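# Place the open box centred in front, lid back and open

## Task

Put the open cardboard box standing on its base, centred between the two arms and a good distance out in front of them but still comfortably reachable by both; its front wall must face the arms, roughly square to them, with the lid at the rear, and the lid must be left open at the end. No part of the box may pass into the card of its own walls or base, or the task fails.

## Robot and tools

Robot: two arms, left_arm and right_arm. left_arm carries a left hand, right_arm a right hand (mirror images). Calibrated bases in the scene frame: left_arm at (+0.019, +0.241, +0.012) m, right_arm at (-0.044, -0.261, +0.010) m, both nearly unrotated. A camera stand is fixed behind the arms.

Scene frame: origin at table-top height, halfway between the nominal bases; +x points out over the table, +y toward left_arm, +z up. Image left/right does not match arm names. Reported end_effector_position (m) and end_effector_quat_wxyz are in this frame and may be off by a few cm.

Hand point: a spot about 0.05 m in front of the palm and 0.15 m from the wrist face. Its +z runs along the straight fingers, +y out of the palm, +x across the palm away from the thumb for the right hand (toward the thumb for the left). Straight fingertips extend 0.06-0.07 m past it along +z, lying 0.06 m behind it along -y. A wrist bracket on the little-finger side can collide with things.

The 28-number row (used by execute_actions and move): one flat list covering both arms, every value in [-1, 1]. Order: left_arm dx, dy, dz, rx, ry, rz; then left hand little, ring, middle, index, thumb_bend, thumb_turn, force_limit, speed; then the same 14 for right_arm and right hand. Pose numbers are offsets, not poses: they are measured from that arm's current Hand target, along the Hand target's own axes (not scene axes). Scale: 1.0 = 0.6 m for dx, dy, dz, and 180 degrees for rx, ry, rz, which form one rotation vector. All-zero pose numbers re-command the current Hand target. Every row of an action and every target of a move list counts from the same starting Hand target, not from the previous row; repeating an offset in a new call moves further.

Hand numbers are targets, not offsets. Fingers and thumb_bend: +1 straight/open, -1 curled/closed. thumb_turn: +1 beside the palm, -1 in front of the palm facing the fingers. force_limit: -1 about 0 N to +1 about 10 N (15 N for thumb motors). speed: -1 nearly stopped, full at +0.48 and above. There is no 'no change' value: to keep a hand as it is, resend the eight numbers last sent to it; if none sent yet in this scene, send its hand_measured six values plus hand_force_limit and hand_speed. A motor only starts when its target changes by at least 0.002. For a gentle grip close at speed -0.94 or slower. With the thumb turned in, the hand holds objects roughly 0.035-0.065 m thick, handles down to about 0.025 m.

Tools:
- execute_actions(actions, cameras): actions is a list of actions; each action is up to 15 rows (each row one 1/30 s step; a short table repeats its last row). Images come only with an empty actions list or when cameras names them (["all"] for all, [] for none).
- move(target, speed, blend, blocking, cameras): target is one 28-number row or up to 15 rows, offsets as above. speed in m/s, 0.002 to 4.3, default 0.25 (rotation limited to twice that in rad/s); one value or one per target. blend in m rounds corners of a list; 0 stops at each. blocking=false returns after about 0.5 s while motion continues. Paths are straight, do not avoid obstacles, share a 10 s cap, and faster motion means more lag, harder contacts and overshoot. Avoid paths passing near an arm's own base.
- wait(seconds 0-10, cameras): lets time run with the last commands held.
- stop(cameras): brakes a running move.
- zoom_image(camera, region [x0, y0, x1, y1] px, at most 504x504): closer look at the latest image of cam_head_left, cam_head_right, cam_high, cam_low, cam_left_wrist or cam_right_wrist.
- show_instructions(): shows the reference pages.
- finished_scene(scene): ends the current scene, given its number; irreversible.

Results: Hand target (the last commanded pose after clipping; next offsets start from it), hand positions, joint positions, velocities (may read 'within noise'), torques, and per hand hand_measured, hand_stopped_by (moving, target, force, stalled, fault), hand_load_n (positive when pushed open; a lost grip shows as load near 0), plus settings. move adds a 'move:' line: done, off_target, moving, held or fault, and limits such as paced or held. done means within 10 mm and 2 degrees; neither done nor off_target tells you about contact. MOTOR HOT appears at 85 °C; at 100 °C an arm drops for 30-60 s.

Behaviour: hands often rest 1-5 cm short of (usually below) the commanded pose; that is friction, not contact; send the remaining distance as a new offset. Orientation is clipped to 40 degrees from the current one per step. Blocked arms keep pushing until commanded back past the hand point.

Avoid: dropping or flinging the box, fast impacts, hard presses on the table or between the two hands, excessive finger loads, arms stretched or straining for long (heat), and anything ending off the table. The box must end upright on its base, centred, front to the arms, lid open at the back, and undeformed.

Each tool is called after "Request:" as name([rows], argument=value, ...), one row to a line, values as JSON.

Reference images:

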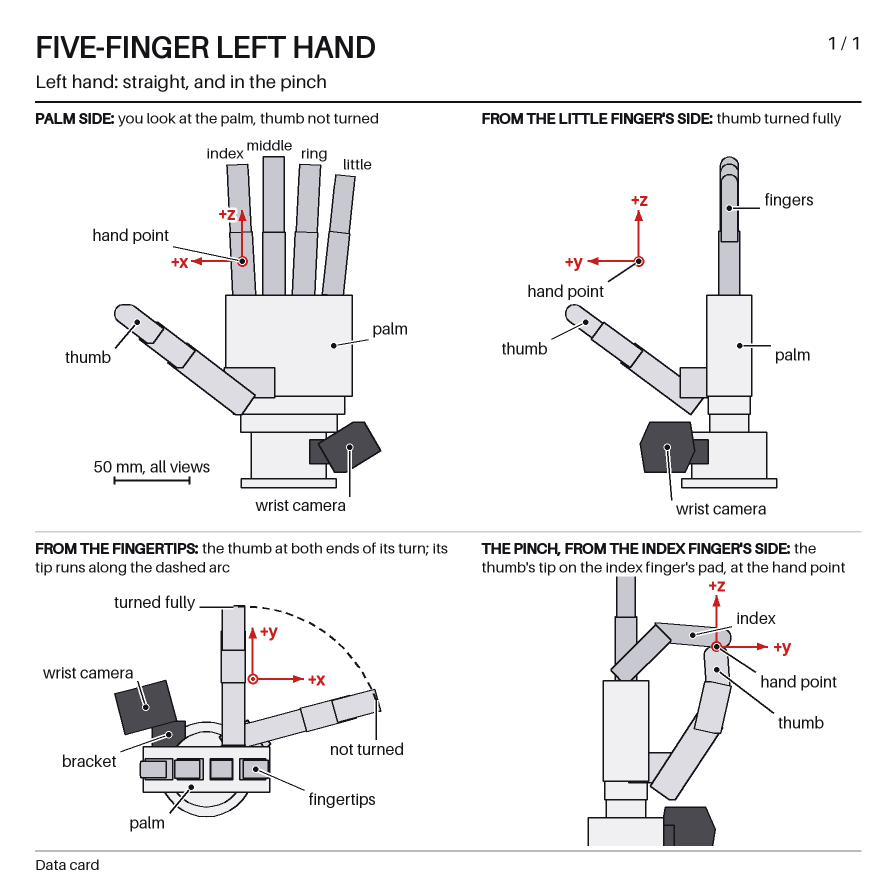

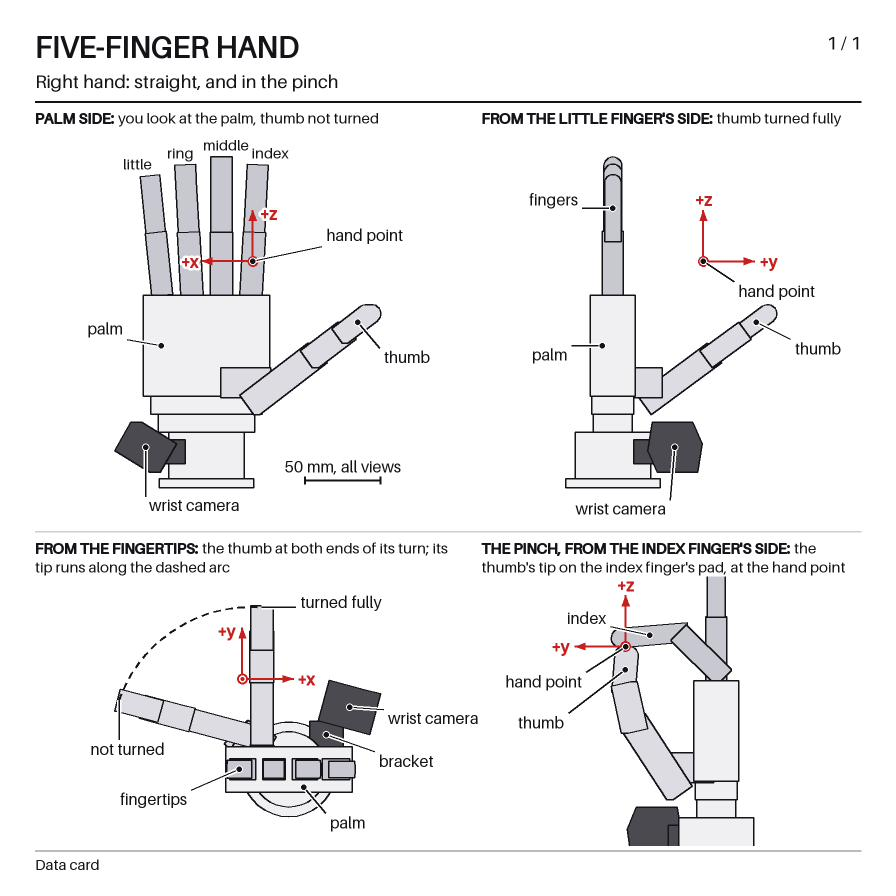

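## Session

Request:
execute_actions(actions=[])

Scene clock: 0.00 s.
left_arm: end_effector_position=(+0.5630, +0.2162, +0.1756) hand_measured=(+1.000, +1.000, +1.000, +1.000, +1.000, +1.000) hand_load_n=(+0.0, +0.0, +0.0, +0.0, +0.0, +0.0) hand_stopped_by=(target, target, target, target, target, target) hand_force_limit=0.00 hand_speed=-0.80 end_effector_quat_wxyz=(+0.646, +0.326, +0.609, -0.325) | right_arm: end_effector_position=(+0.7222, -0.3948, +0.2053) hand_measured=(+1.000, +1.000, +1.000, +1.000, +1.000, +1.000) hand_load_n=(+0.0, +0.0, +0.0, +0.0, +0.0, +0.0) hand_stopped_by=(target, target, target, target, target, target) hand_force_limit=0.00 hand_speed=-0.80 end_effector_quat_wxyz=(-0.171, +0.752, +0.126, +0.624)
Joint positions: left_arm=[0.251 1.658 0.633 1.152 1.213 1.477] | right_arm=[-0.249 1.859 1.323 0.323 -0.693 -1.608]
Joint velocities: within noise
Joint torques (N m): no reading
Motor temperatures (°C): left_arm=[31 30 32 32 30 30] | right_arm=[29 30 32 32 31 31]
Heat: left arm: hottest elbow 32 °C; right arm: hottest elbow 32 °C.
Hand target: left_arm +0.5689, +0.2200, +0.1833; +0.653, +0.330, +0.604, -0.317 | right_arm +0.7305, -0.3931, +0.2329; -0.164, +0.737, +0.138, +0.641

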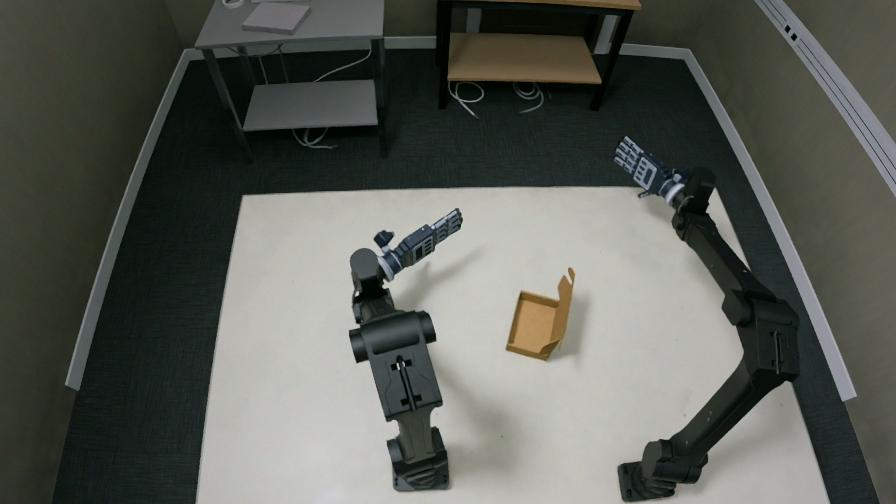

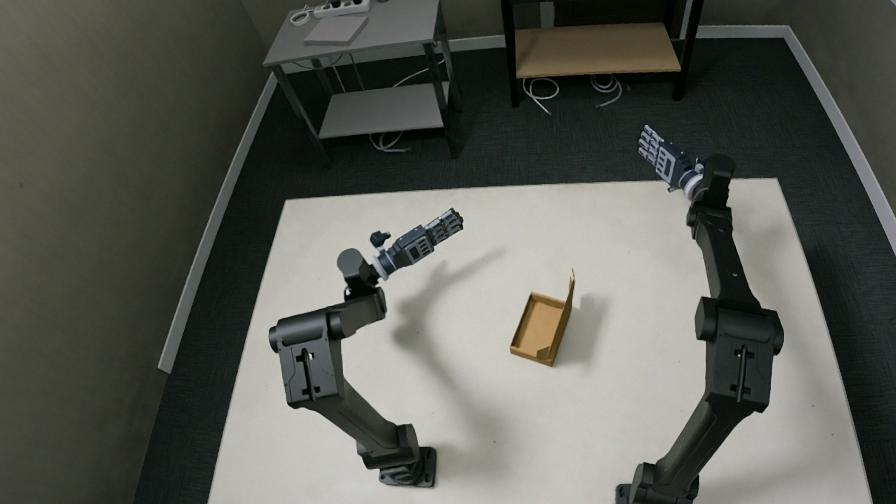

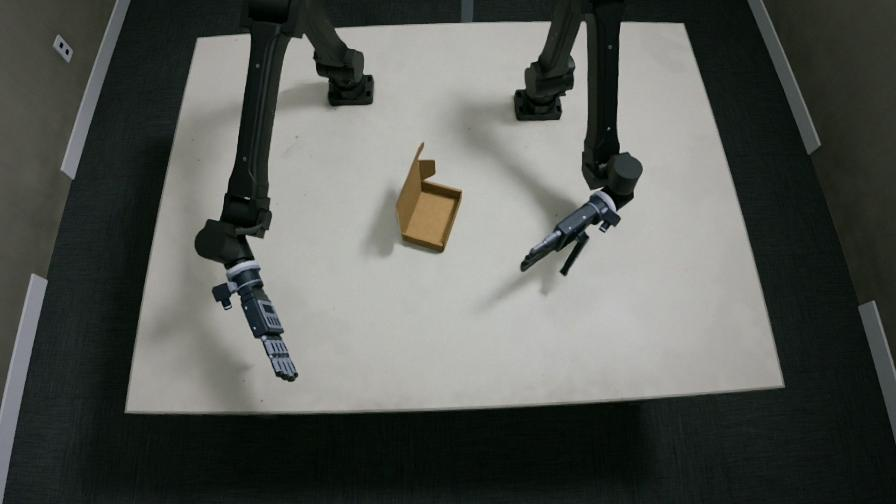

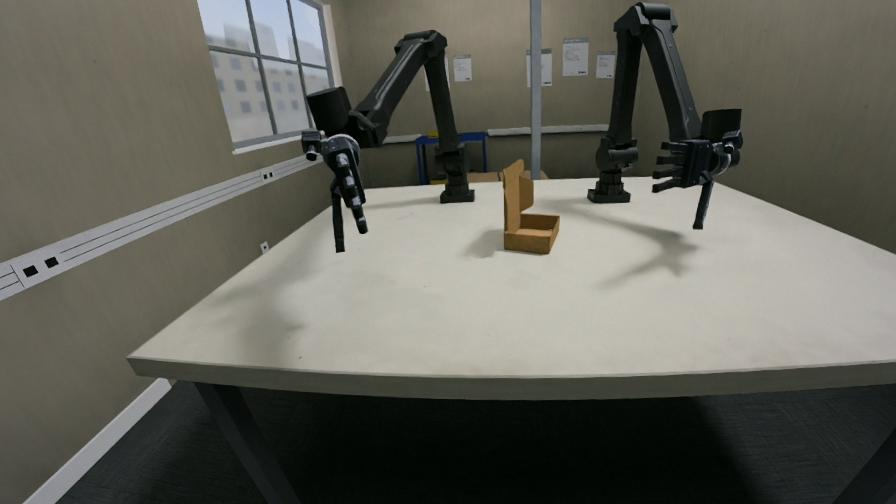

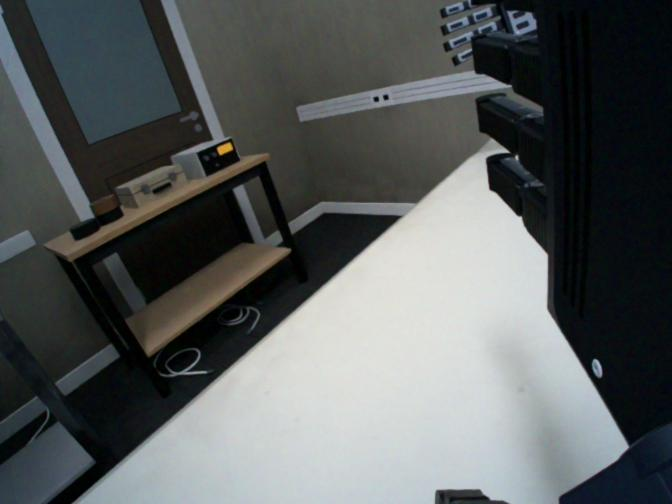

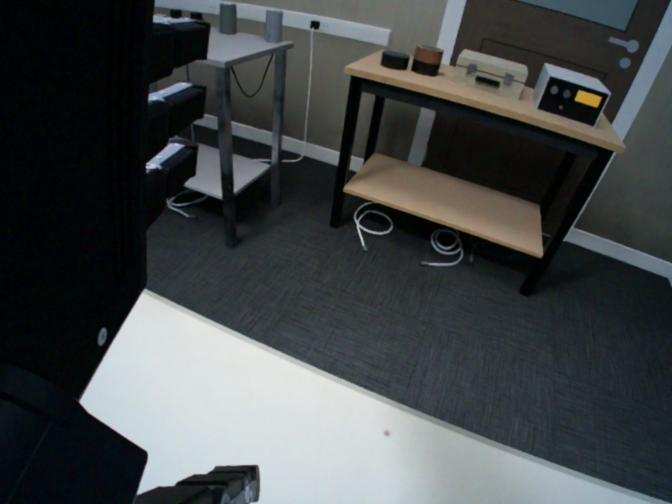

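Request:
zoom_image(camera="cam_head_left", region=[460, 230, 640, 400])

Request:
zoom_image(camera="cam_high", region=[340, 120, 520, 280])

Request:
zoom_image(camera="cam_low", region=[440, 130, 620, 280])

Request:
zoom_image(camera="cam_head_right", region=[460, 230, 640, 400])

Scaled by 2.800 from the camera's 896x504 image, which has a finer 1280x720 frame.

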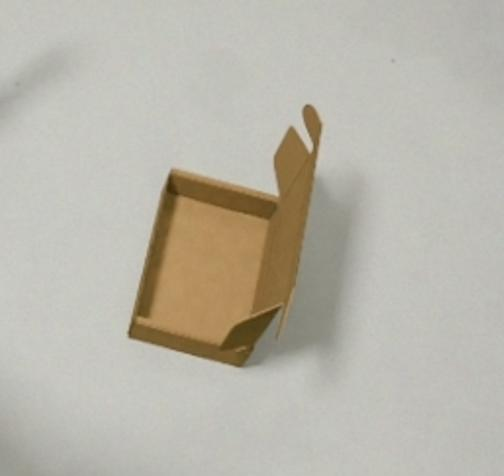

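Scaled by 2.800 from the camera's 896x504 image, which has a finer 1280x720 frame.

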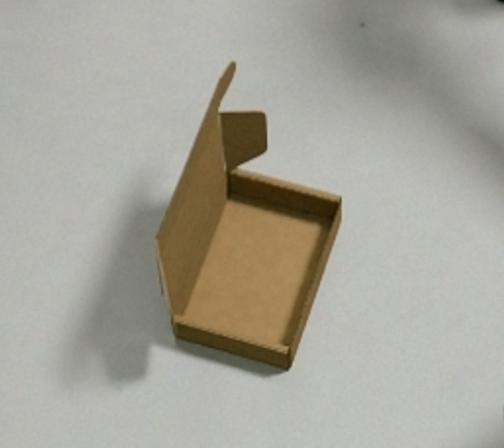

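Scaled by 2.800 from the camera's 896x504 image, which has a finer 1280x720 frame.

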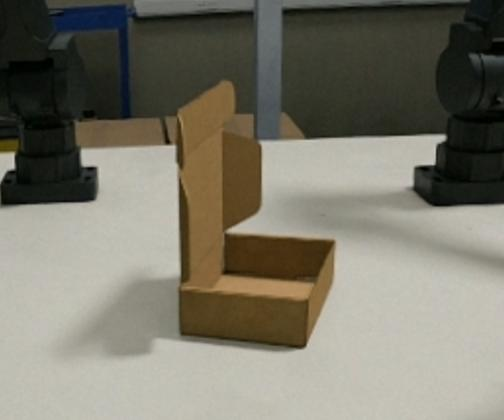

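Scaled by 2.800 from the camera's 896x504 image, which has a finer 1280x720 frame.

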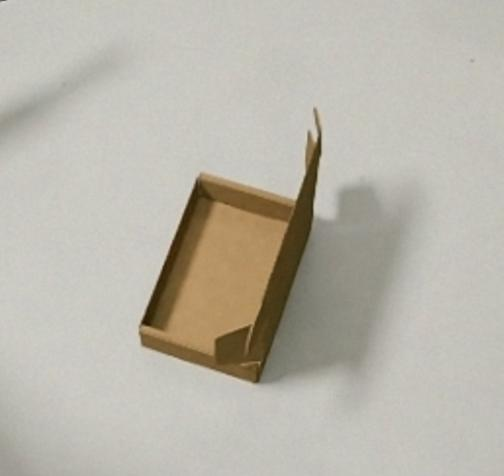

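Request:
move(target=[-0.3013,-0.3512,-0.1018,-0.148,0.5034,-0.1632,1,1,1,1,1,1,0,-0.8,0,0,0,0,0,0,1,1,1,1,1,1,0,-0.8], cameras=["all"])

Scene clock: 20.60 s.
left_arm: end_effector_position=(+0.3454, +0.1548, +0.3279) hand_measured=(+1.000, +1.000, +1.000, +1.000, +1.000, +1.000) hand_load_n=(-0.5, +0.0, +0.0, +0.0, +0.0, +0.0) hand_stopped_by=(target, target, target, target, target, target) hand_force_limit=0.00 hand_speed=-0.80 end_effector_quat_wxyz=(+0.045, +0.168, +0.985, -0.003) | right_arm: end_effector_position=(+0.7222, -0.3948, +0.2053) hand_measured=(+1.000, +1.000, +1.000, +1.000, +1.000, +1.000) hand_load_n=(+0.0, +0.0, +0.0, +0.0, +0.0, +0.0) hand_stopped_by=(target, target, target, target, target, target) hand_force_limit=0.00 hand_speed=-0.80 end_effector_quat_wxyz=(-0.171, +0.752, +0.126, +0.624)
Joint positions: left_arm=[-0.444 1.258 1.452 -1.676 -0.019 1.472] | right_arm=[-0.249 1.859 1.323 0.323 -0.693 -1.608]
Joint torques (N m): left_arm=[-1.26 -7.59 11.15 0.2 -0.14 -0.16] | right_arm=[0.32 -16.5 9.36 2.02 -0.08 -0.16]
Heat: left arm: hottest elbow 34 °C; right arm: hottest elbow 35 °C.
Hand target: left_arm +0.3496, +0.1498, +0.3501; +0.000, +0.165, +0.986, +0.000 | right_arm +0.7305, -0.3931, +0.2329; -0.164, +0.737, +0.138, +0.641
Off the commanded pose: left_arm 0.023 m, 5 deg | right_arm 0.029 m, 3 deg.
joint sent to its limit (left arm) — joint 4 (wrist pitch), lower limit. The joint targets are off in position and orientation.
move: off_target (left_arm, right_arm)
camera_calibration:
cam_left_wrist: T_world_to_cam=[[-0.547026, -0.831945, -0.0928943, 0.356071], [-0.778226, 0.464518, 0.422595, 0.0615934], [-0.308425, 0.303463, -0.901545, 0.472525], [0, 0, 0, 1]] pos_world=[0.388452, 0.124226, 0.433051]

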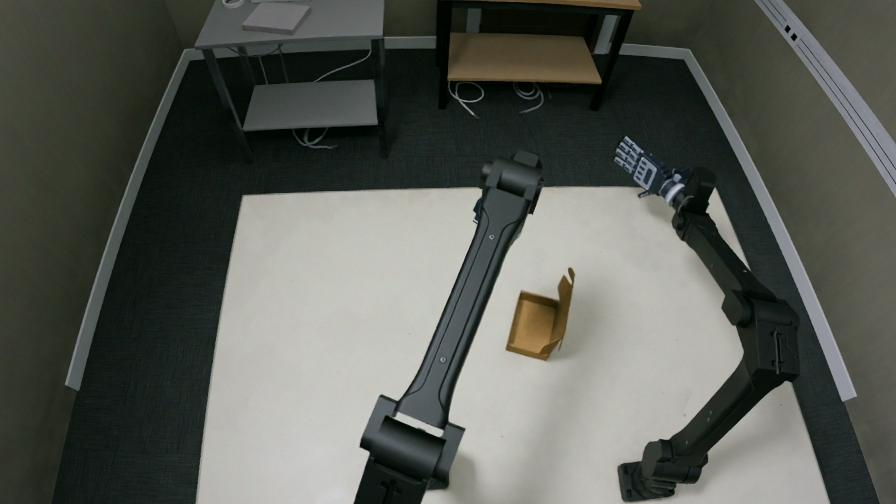

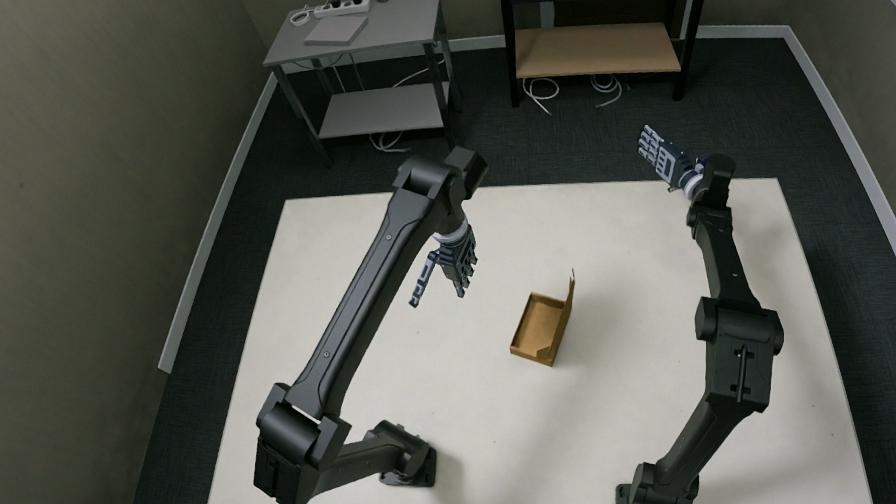

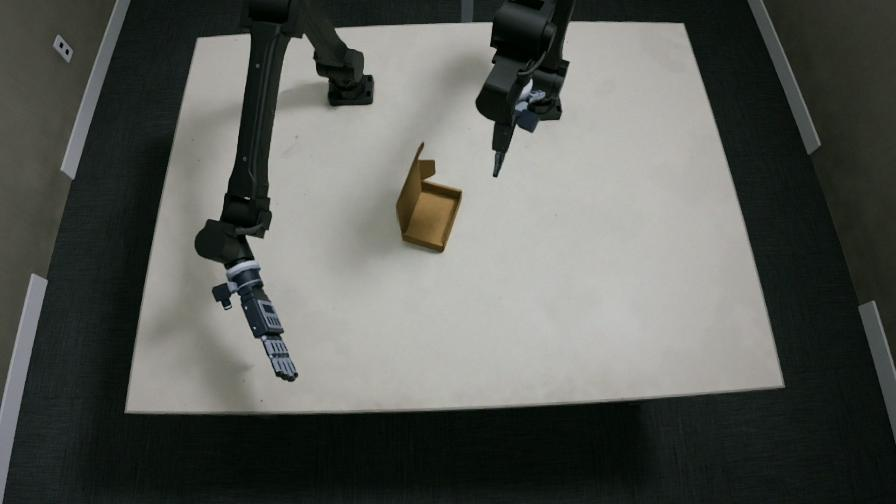

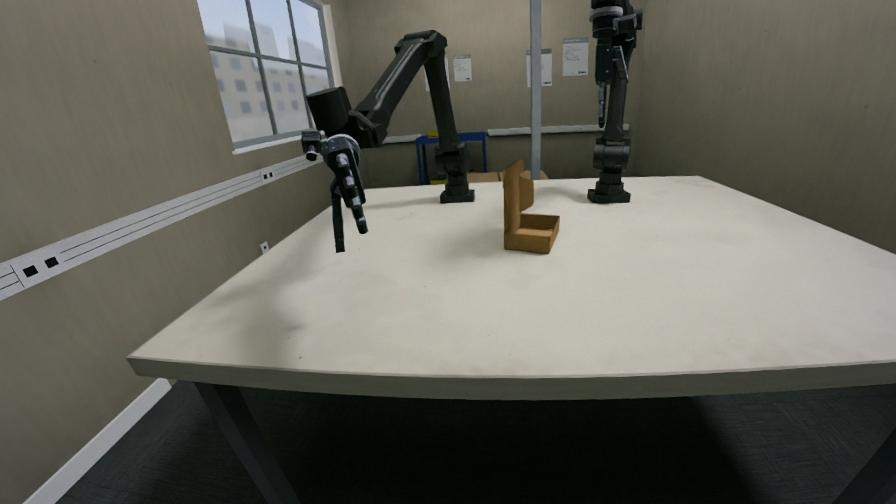

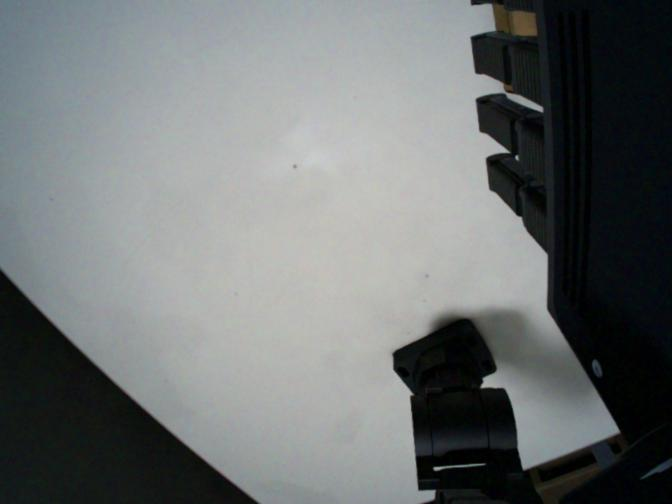

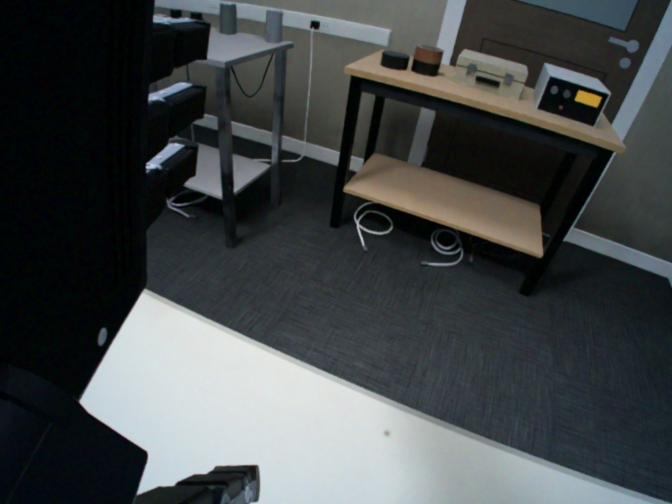

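Request:
move(target=[-0.0198,-0.17,0.1667,0,0,0,1,1,1,1,1,1,0,-0.8,0,0,0,0,0,0,1,1,1,1,1,1,0,-0.8], cameras=["all"])

Scene clock: 23.80 s.
left_arm: end_effector_position=(+0.3255, +0.0559, +0.2497) hand_measured=(+1.000, +1.000, +1.000, +1.000, +1.000, +1.000) hand_load_n=(+0.0, +0.0, +0.0, +0.0, +0.0, +0.0) hand_stopped_by=(target, target, target, target, target, target) hand_force_limit=0.00 hand_speed=-0.80 end_effector_quat_wxyz=(-0.009, +0.168, +0.986, +0.005) | right_arm: end_effector_position=(+0.7222, -0.3948, +0.2053) hand_measured=(+1.000, +1.000, +1.000, +1.000, +1.000, +1.000) hand_load_n=(+0.5, +0.0, +0.0, +0.0, +0.0, +0.0) hand_stopped_by=(target, target, target, target, target, target) hand_force_limit=0.00 hand_speed=-0.80 end_effector_quat_wxyz=(-0.171, +0.752, +0.126, +0.624)
Joint positions: left_arm=[-0.68 1.408 1.382 -1.566 -0.001 1.236] | right_arm=[-0.249 1.859 1.323 0.323 -0.693 -1.608]
Joint torques (N m): left_arm=[-1.2 -9 7.79 1.02 0.11 -0.17] | right_arm=[0.44 -16.38 9.33 1.99 -0.07 -0.16]
Heat: left arm: hottest elbow 35 °C; right arm: hottest elbow 35 °C.
Hand target: left_arm +0.3277, +0.0496, +0.2500; +0.000, +0.165, +0.986, +0.000 | right_arm +0.7305, -0.3931, +0.2329; -0.164, +0.737, +0.138, +0.641
Off the commanded pose: left_arm 0.007 m, 1 deg | right_arm 0.029 m, 3 deg.
move: off_target (right_arm)
camera_calibration:
cam_left_wrist: T_world_to_cam=[[-0.555559, -0.829055, -0.0634106, 0.251017], [-0.728647, 0.448698, 0.517439, 0.0861899], [-0.400533, 0.333672, -0.853368, 0.442176], [0, 0, 0, 1]] pos_world=[0.379363, 0.0218916, 0.348658]

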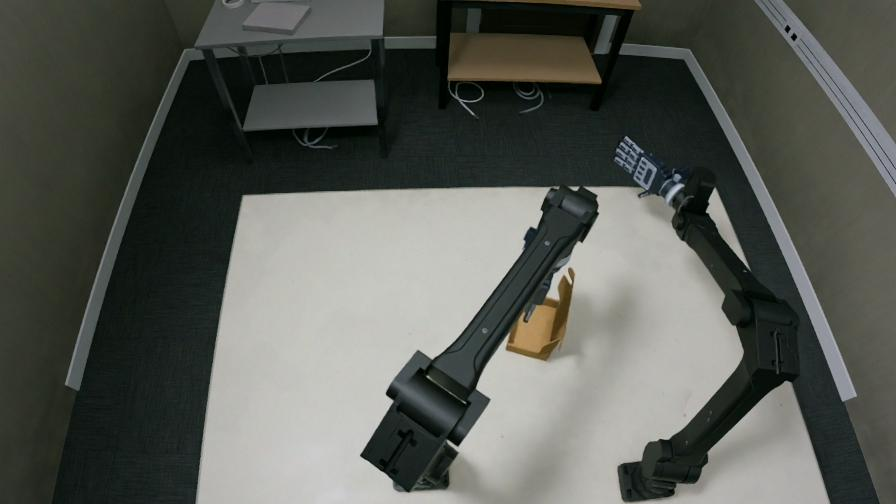

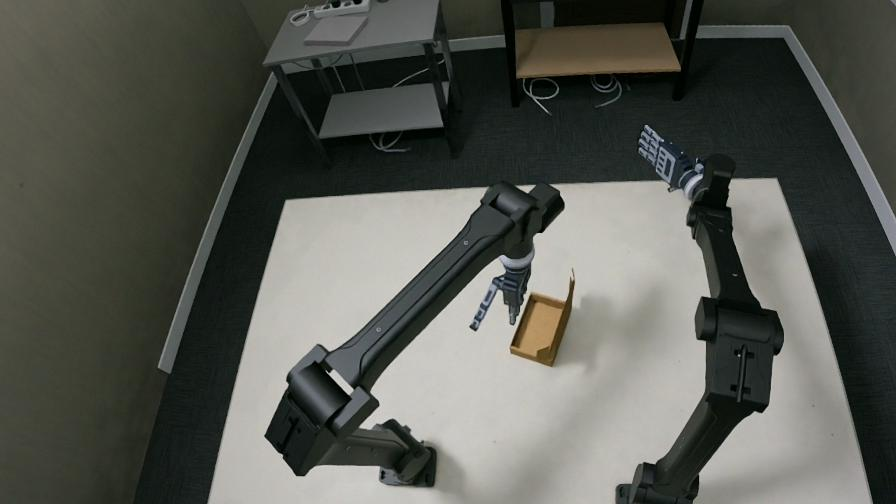

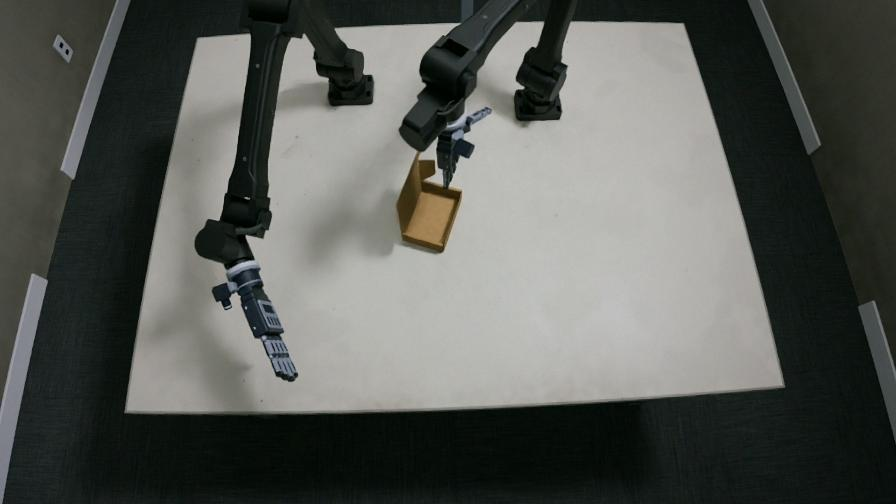

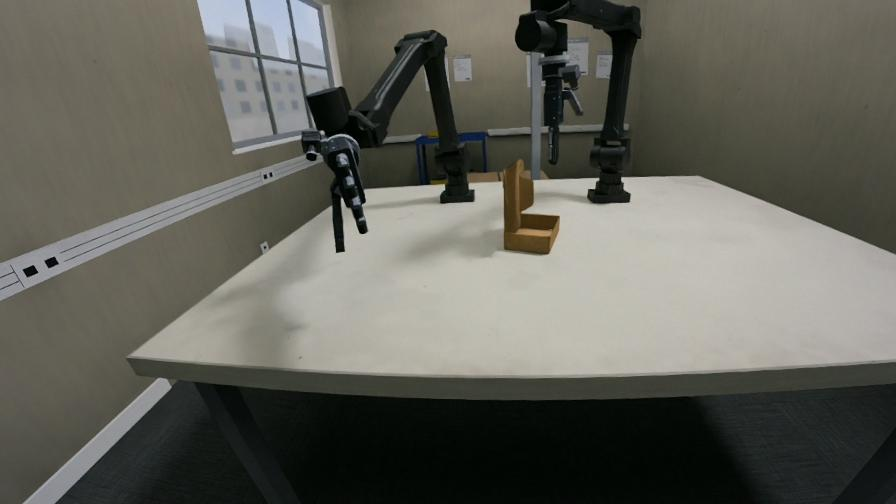

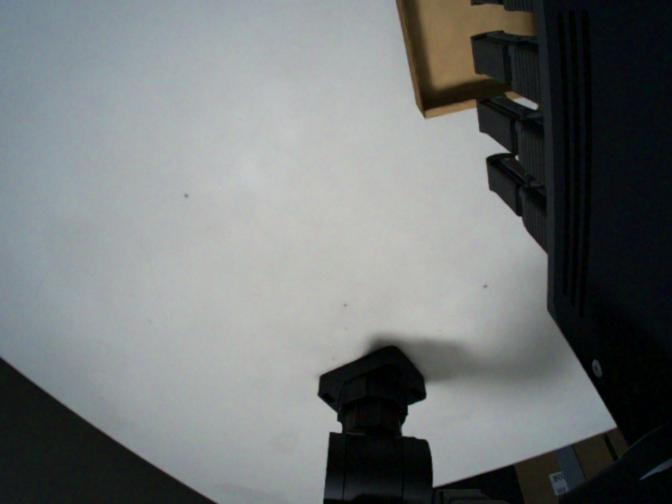

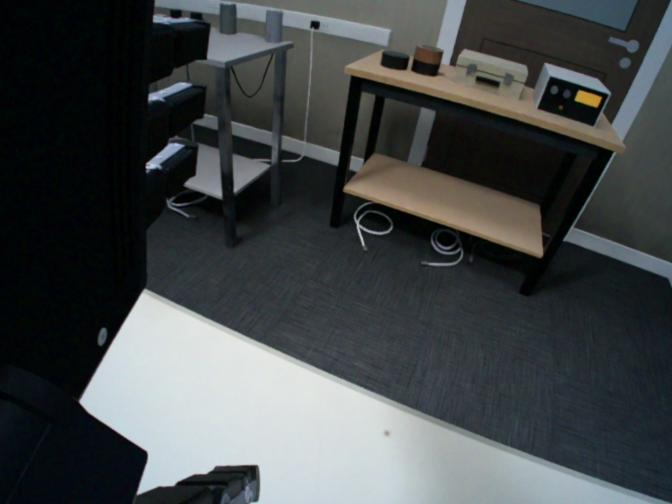

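Request:
zoom_image(camera="cam_left_wrist", region=[370, 0, 570, 150])

Request:
zoom_image(camera="cam_head_right", region=[430, 220, 630, 380])

Request:
zoom_image(camera="cam_high", region=[360, 120, 520, 270])

Scaled by 2.520 from the camera's 672x504 image, which has a finer 960x720 frame.

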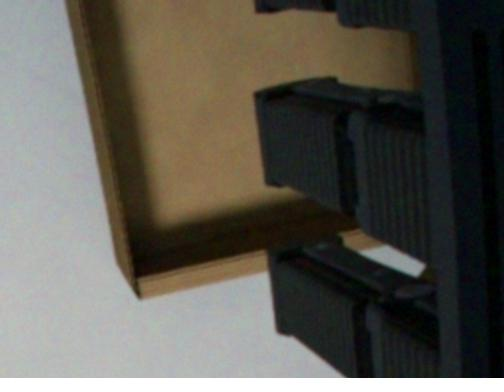

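Scaled by 2.520 from the camera's 896x504 image, which has a finer 1280x720 frame.

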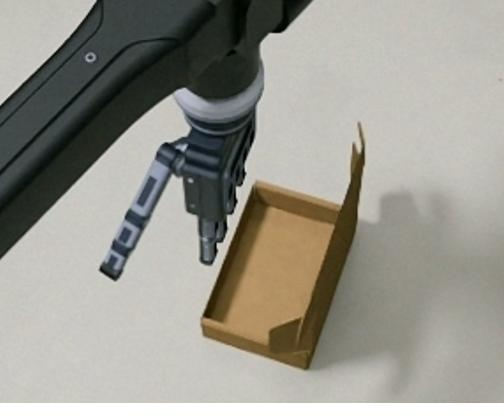

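Scaled by 3.150 from the camera's 896x504 image, which has a finer 1280x720 frame.

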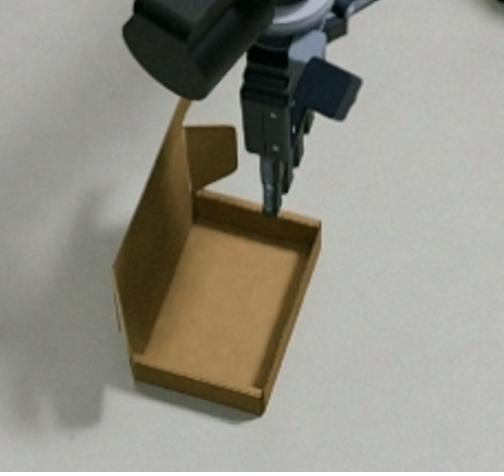

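Request:
move(target=[-0.0437,-0.0407,0.1333,0,0,0,1,1,1,1,1,1,0,-0.8,0,0,0,0,0,0,1,1,1,1,1,1,0,-0.8], cameras=["cam_head_right","cam_high","cam_low","cam_left_wrist"], speed=0.15)

Request:
zoom_image(camera="cam_head_right", region=[430, 220, 630, 380])

Request:
zoom_image(camera="cam_high", region=[360, 120, 520, 270])

Request:
zoom_image(camera="cam_low", region=[450, 100, 610, 270])

Scene clock: 27.93 s.
left_arm: end_effector_position=(+0.3442, +0.0241, +0.1736) hand_measured=(+1.000, +1.000, +1.000, +1.000, +1.000, +1.000) hand_load_n=(+0.0, +0.0, +0.0, +0.0, +0.0, +0.0) hand_stopped_by=(target, target, target, target, target, target) hand_force_limit=0.00 hand_speed=-0.80 end_effector_quat_wxyz=(-0.003, +0.167, +0.986, +0.002) | right_arm: end_effector_position=(+0.7222, -0.3948, +0.2053) hand_measured=(+1.000, +1.000, +1.000, +1.000, +1.000, +1.000) hand_load_n=(+0.0, +0.0, +0.5, +0.0, +0.0, +0.0) hand_stopped_by=(target, target, target, target, target, target) hand_force_limit=0.00 hand_speed=-0.80 end_effector_quat_wxyz=(-0.171, +0.752, +0.126, +0.624)
Joint positions: left_arm=[-0.709 1.512 1.294 -1.36 0.001 1.203] | right_arm=[-0.249 1.859 1.323 0.323 -0.693 -1.608]
Joint torques (N m): left_arm=[-1.32 -9.93 7.34 0.98 0.1 -0.17] | right_arm=[0.26 -16.38 9.37 2.02 -0.09 -0.16]
Heat: left arm: hottest elbow 35 °C; right arm: hottest elbow 35 °C.
Hand target: left_arm +0.3445, +0.0180, +0.1700; +0.000, +0.165, +0.986, +0.000 | right_arm +0.7305, -0.3931, +0.2329; -0.164, +0.737, +0.138, +0.641
Off the commanded pose: left_arm 0.007 m, 0 deg | right_arm 0.029 m, 3 deg.
move: off_target (right_arm)
camera_calibration:
cam_left_wrist: T_world_to_cam=[[-0.552423, -0.831332, -0.0609569, 0.228677], [-0.735068, 0.451359, 0.505915, 0.157565], [-0.39307, 0.324287, -0.860427, 0.394266], [0, 0, 0, 1]] pos_world=[0.397121, -0.00886716, 0.273462]
Images, in order (width x height): cam_head_right 896x504, cam_high 896x504, cam_low 896x504, cam_left_wrist 672x504.

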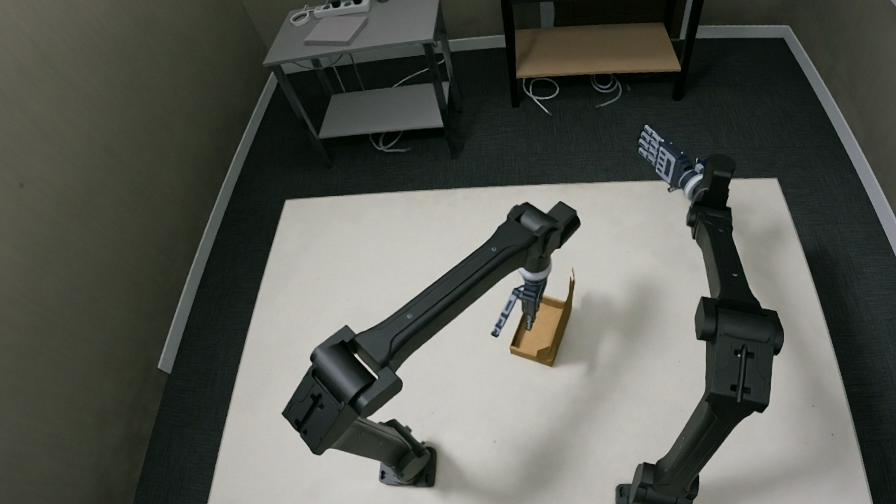

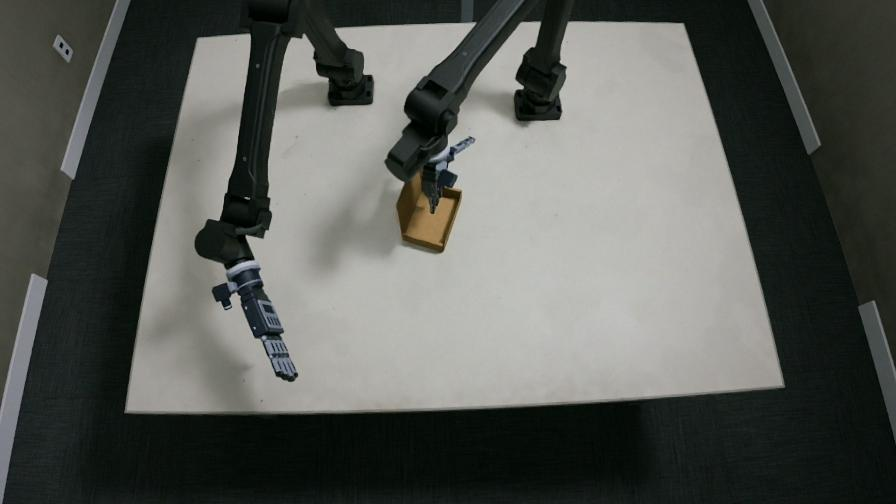

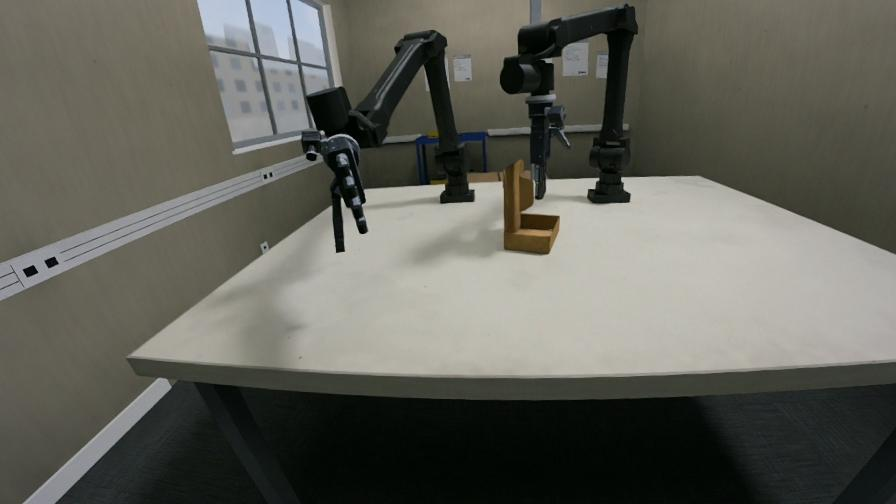

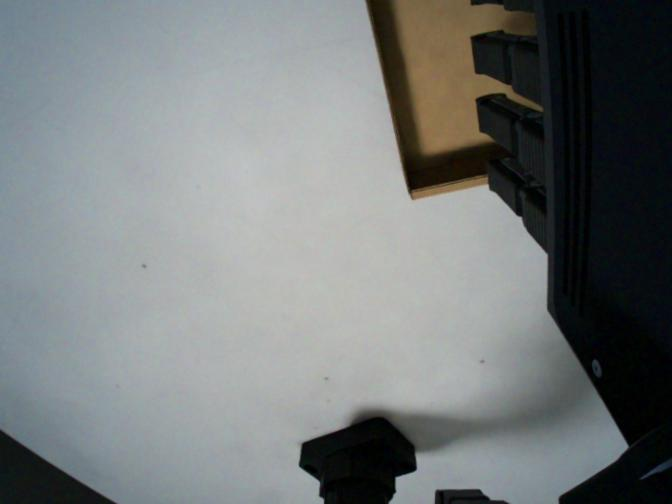

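Scaled by 2.520 from the camera's 896x504 image, which has a finer 1280x720 frame.

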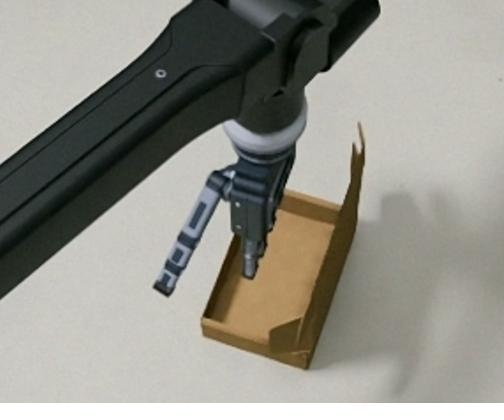

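Scaled by 3.150 from the camera's 896x504 image, which has a finer 1280x720 frame.

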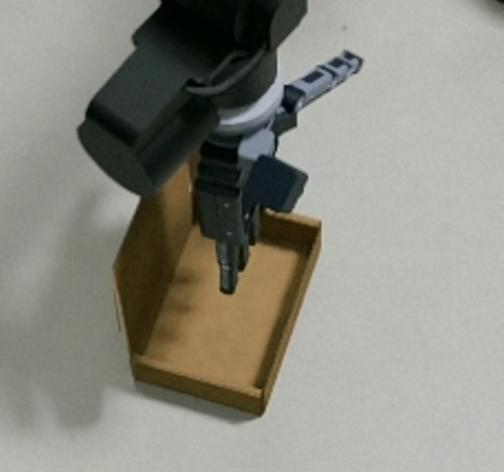

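Scaled by 2.965 from the camera's 896x504 image, which has a finer 1280x720 frame.

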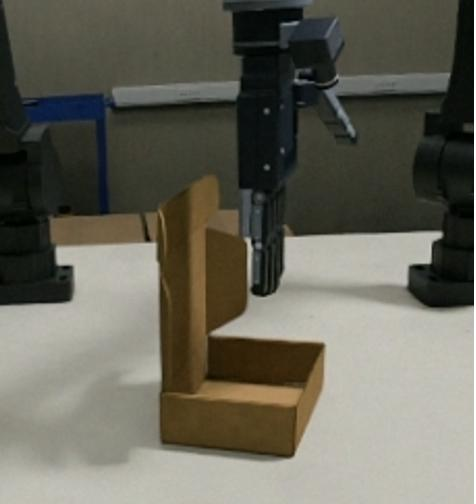

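Request:
move(target=[-0.025,0,0.1167,0,0,0,1,1,1,1,1,1,0,-0.8,0,0,0,0,0,0,1,1,1,1,1,1,0,-0.8], cameras=["cam_high","cam_low","cam_left_wrist"], speed=0.15)

Request:
zoom_image(camera="cam_high", region=[360, 120, 520, 270])

Request:
zoom_image(camera="cam_low", region=[450, 100, 610, 270])

Scene clock: 30.07 s.
left_arm: end_effector_position=(+0.3546, +0.0153, +0.1033) hand_measured=(+1.000, +1.000, +1.000, +1.000, +1.000, +1.000) hand_load_n=(+0.0, +0.0, +0.0, +0.0, +0.0, +0.0) hand_stopped_by=(target, target, target, target, target, target) hand_force_limit=0.00 hand_speed=-0.80 end_effector_quat_wxyz=(-0.005, +0.167, +0.986, +0.002) | right_arm: end_effector_position=(+0.7222, -0.3948, +0.2053) hand_measured=(+1.000, +1.000, +1.000, +1.000, +1.000, +1.000) hand_load_n=(+0.0, +0.0, +0.0, +0.0, +0.0, +0.0) hand_stopped_by=(target, target, target, target, target, target) hand_force_limit=0.00 hand_speed=-0.80 end_effector_quat_wxyz=(-0.171, +0.752, +0.126, +0.624)
Joint positions: left_arm=[-0.709 1.604 1.208 -1.185 0.001 1.203] | right_arm=[-0.249 1.859 1.323 0.323 -0.693 -1.608]
Joint torques (N m): left_arm=[-0.21 -10.7 6.97 1.02 0.1 -0.02] | right_arm=[0.44 -16.56 9.28 1.99 -0.08 -0.16]
Heat: left arm: hottest elbow 35 °C; right arm: hottest elbow 35 °C.
Hand target: left_arm +0.3588, +0.0132, +0.0999; +0.000, +0.165, +0.986, +0.000 | right_arm +0.7305, -0.3931, +0.2329; -0.164, +0.737, +0.138, +0.641
Off the commanded pose: left_arm 0.006 m, 1 deg | right_arm 0.029 m, 3 deg.
move: off_target (right_arm)
camera_calibration:
cam_left_wrist: T_world_to_cam=[[-0.552573, -0.831207, -0.0613062, 0.222969], [-0.733893, 0.450376, 0.50849, 0.204032], [-0.39505, 0.32597, -0.858882, 0.341187], [0, 0, 0, 1]] pos_world=[0.40773, -0.0177747, 0.202961]
Images, in order (width x height): cam_high 896x504, cam_low 896x504, cam_left_wrist 672x504.

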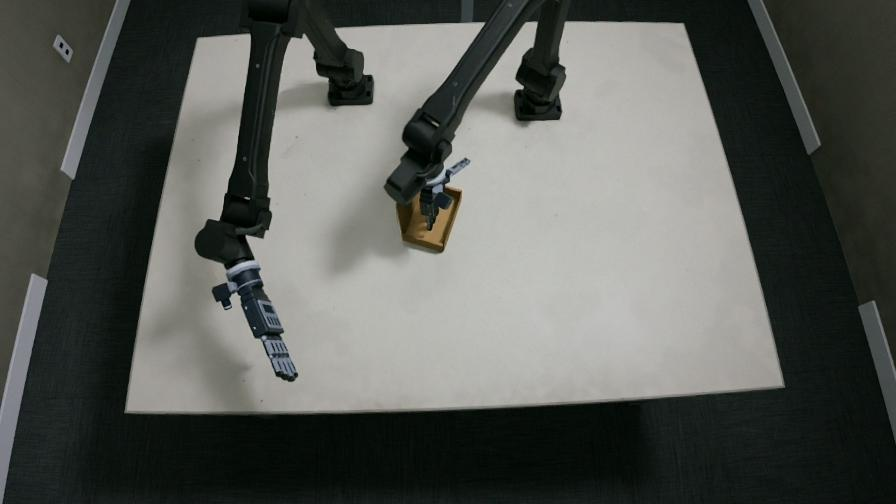

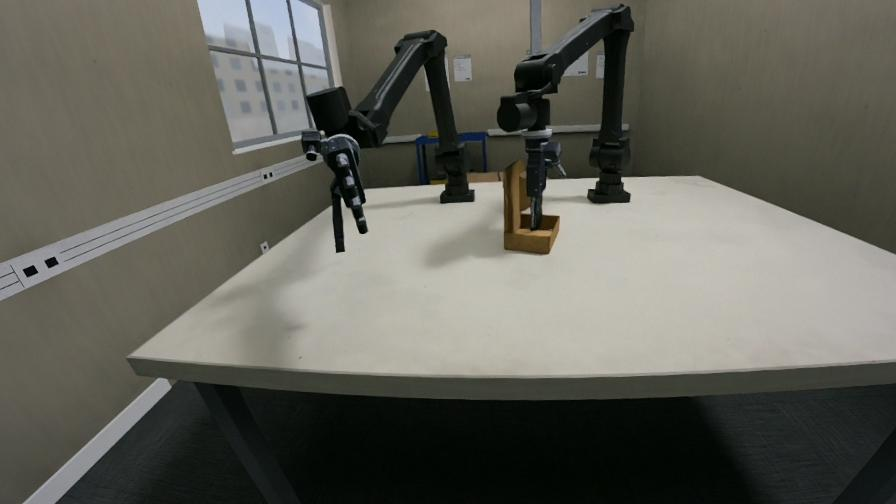

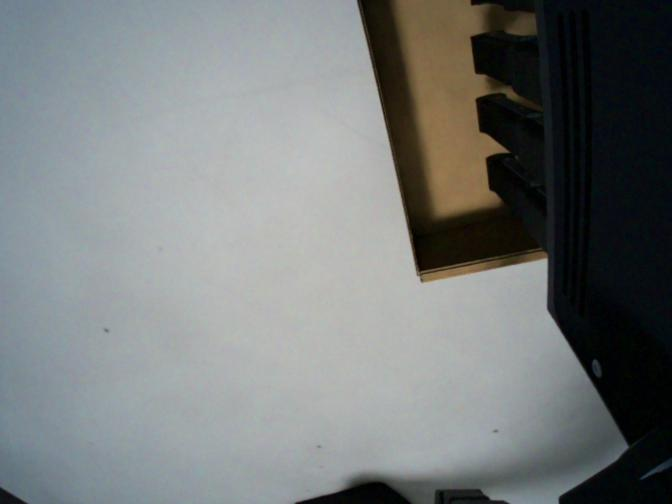

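Scaled by 3.150 from the camera's 896x504 image, which has a finer 1280x720 frame.

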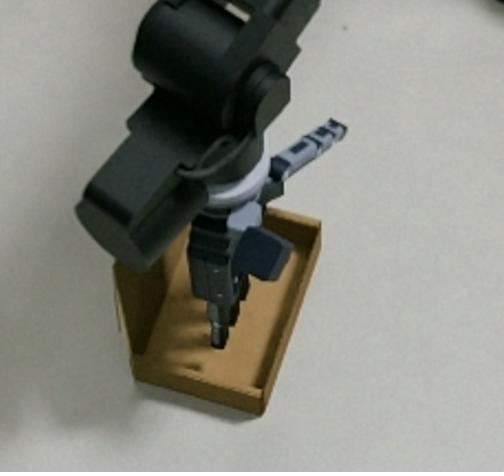

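Scaled by 2.965 from the camera's 896x504 image, which has a finer 1280x720 frame.

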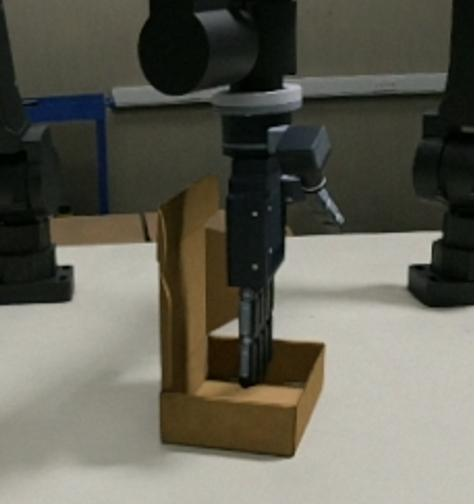

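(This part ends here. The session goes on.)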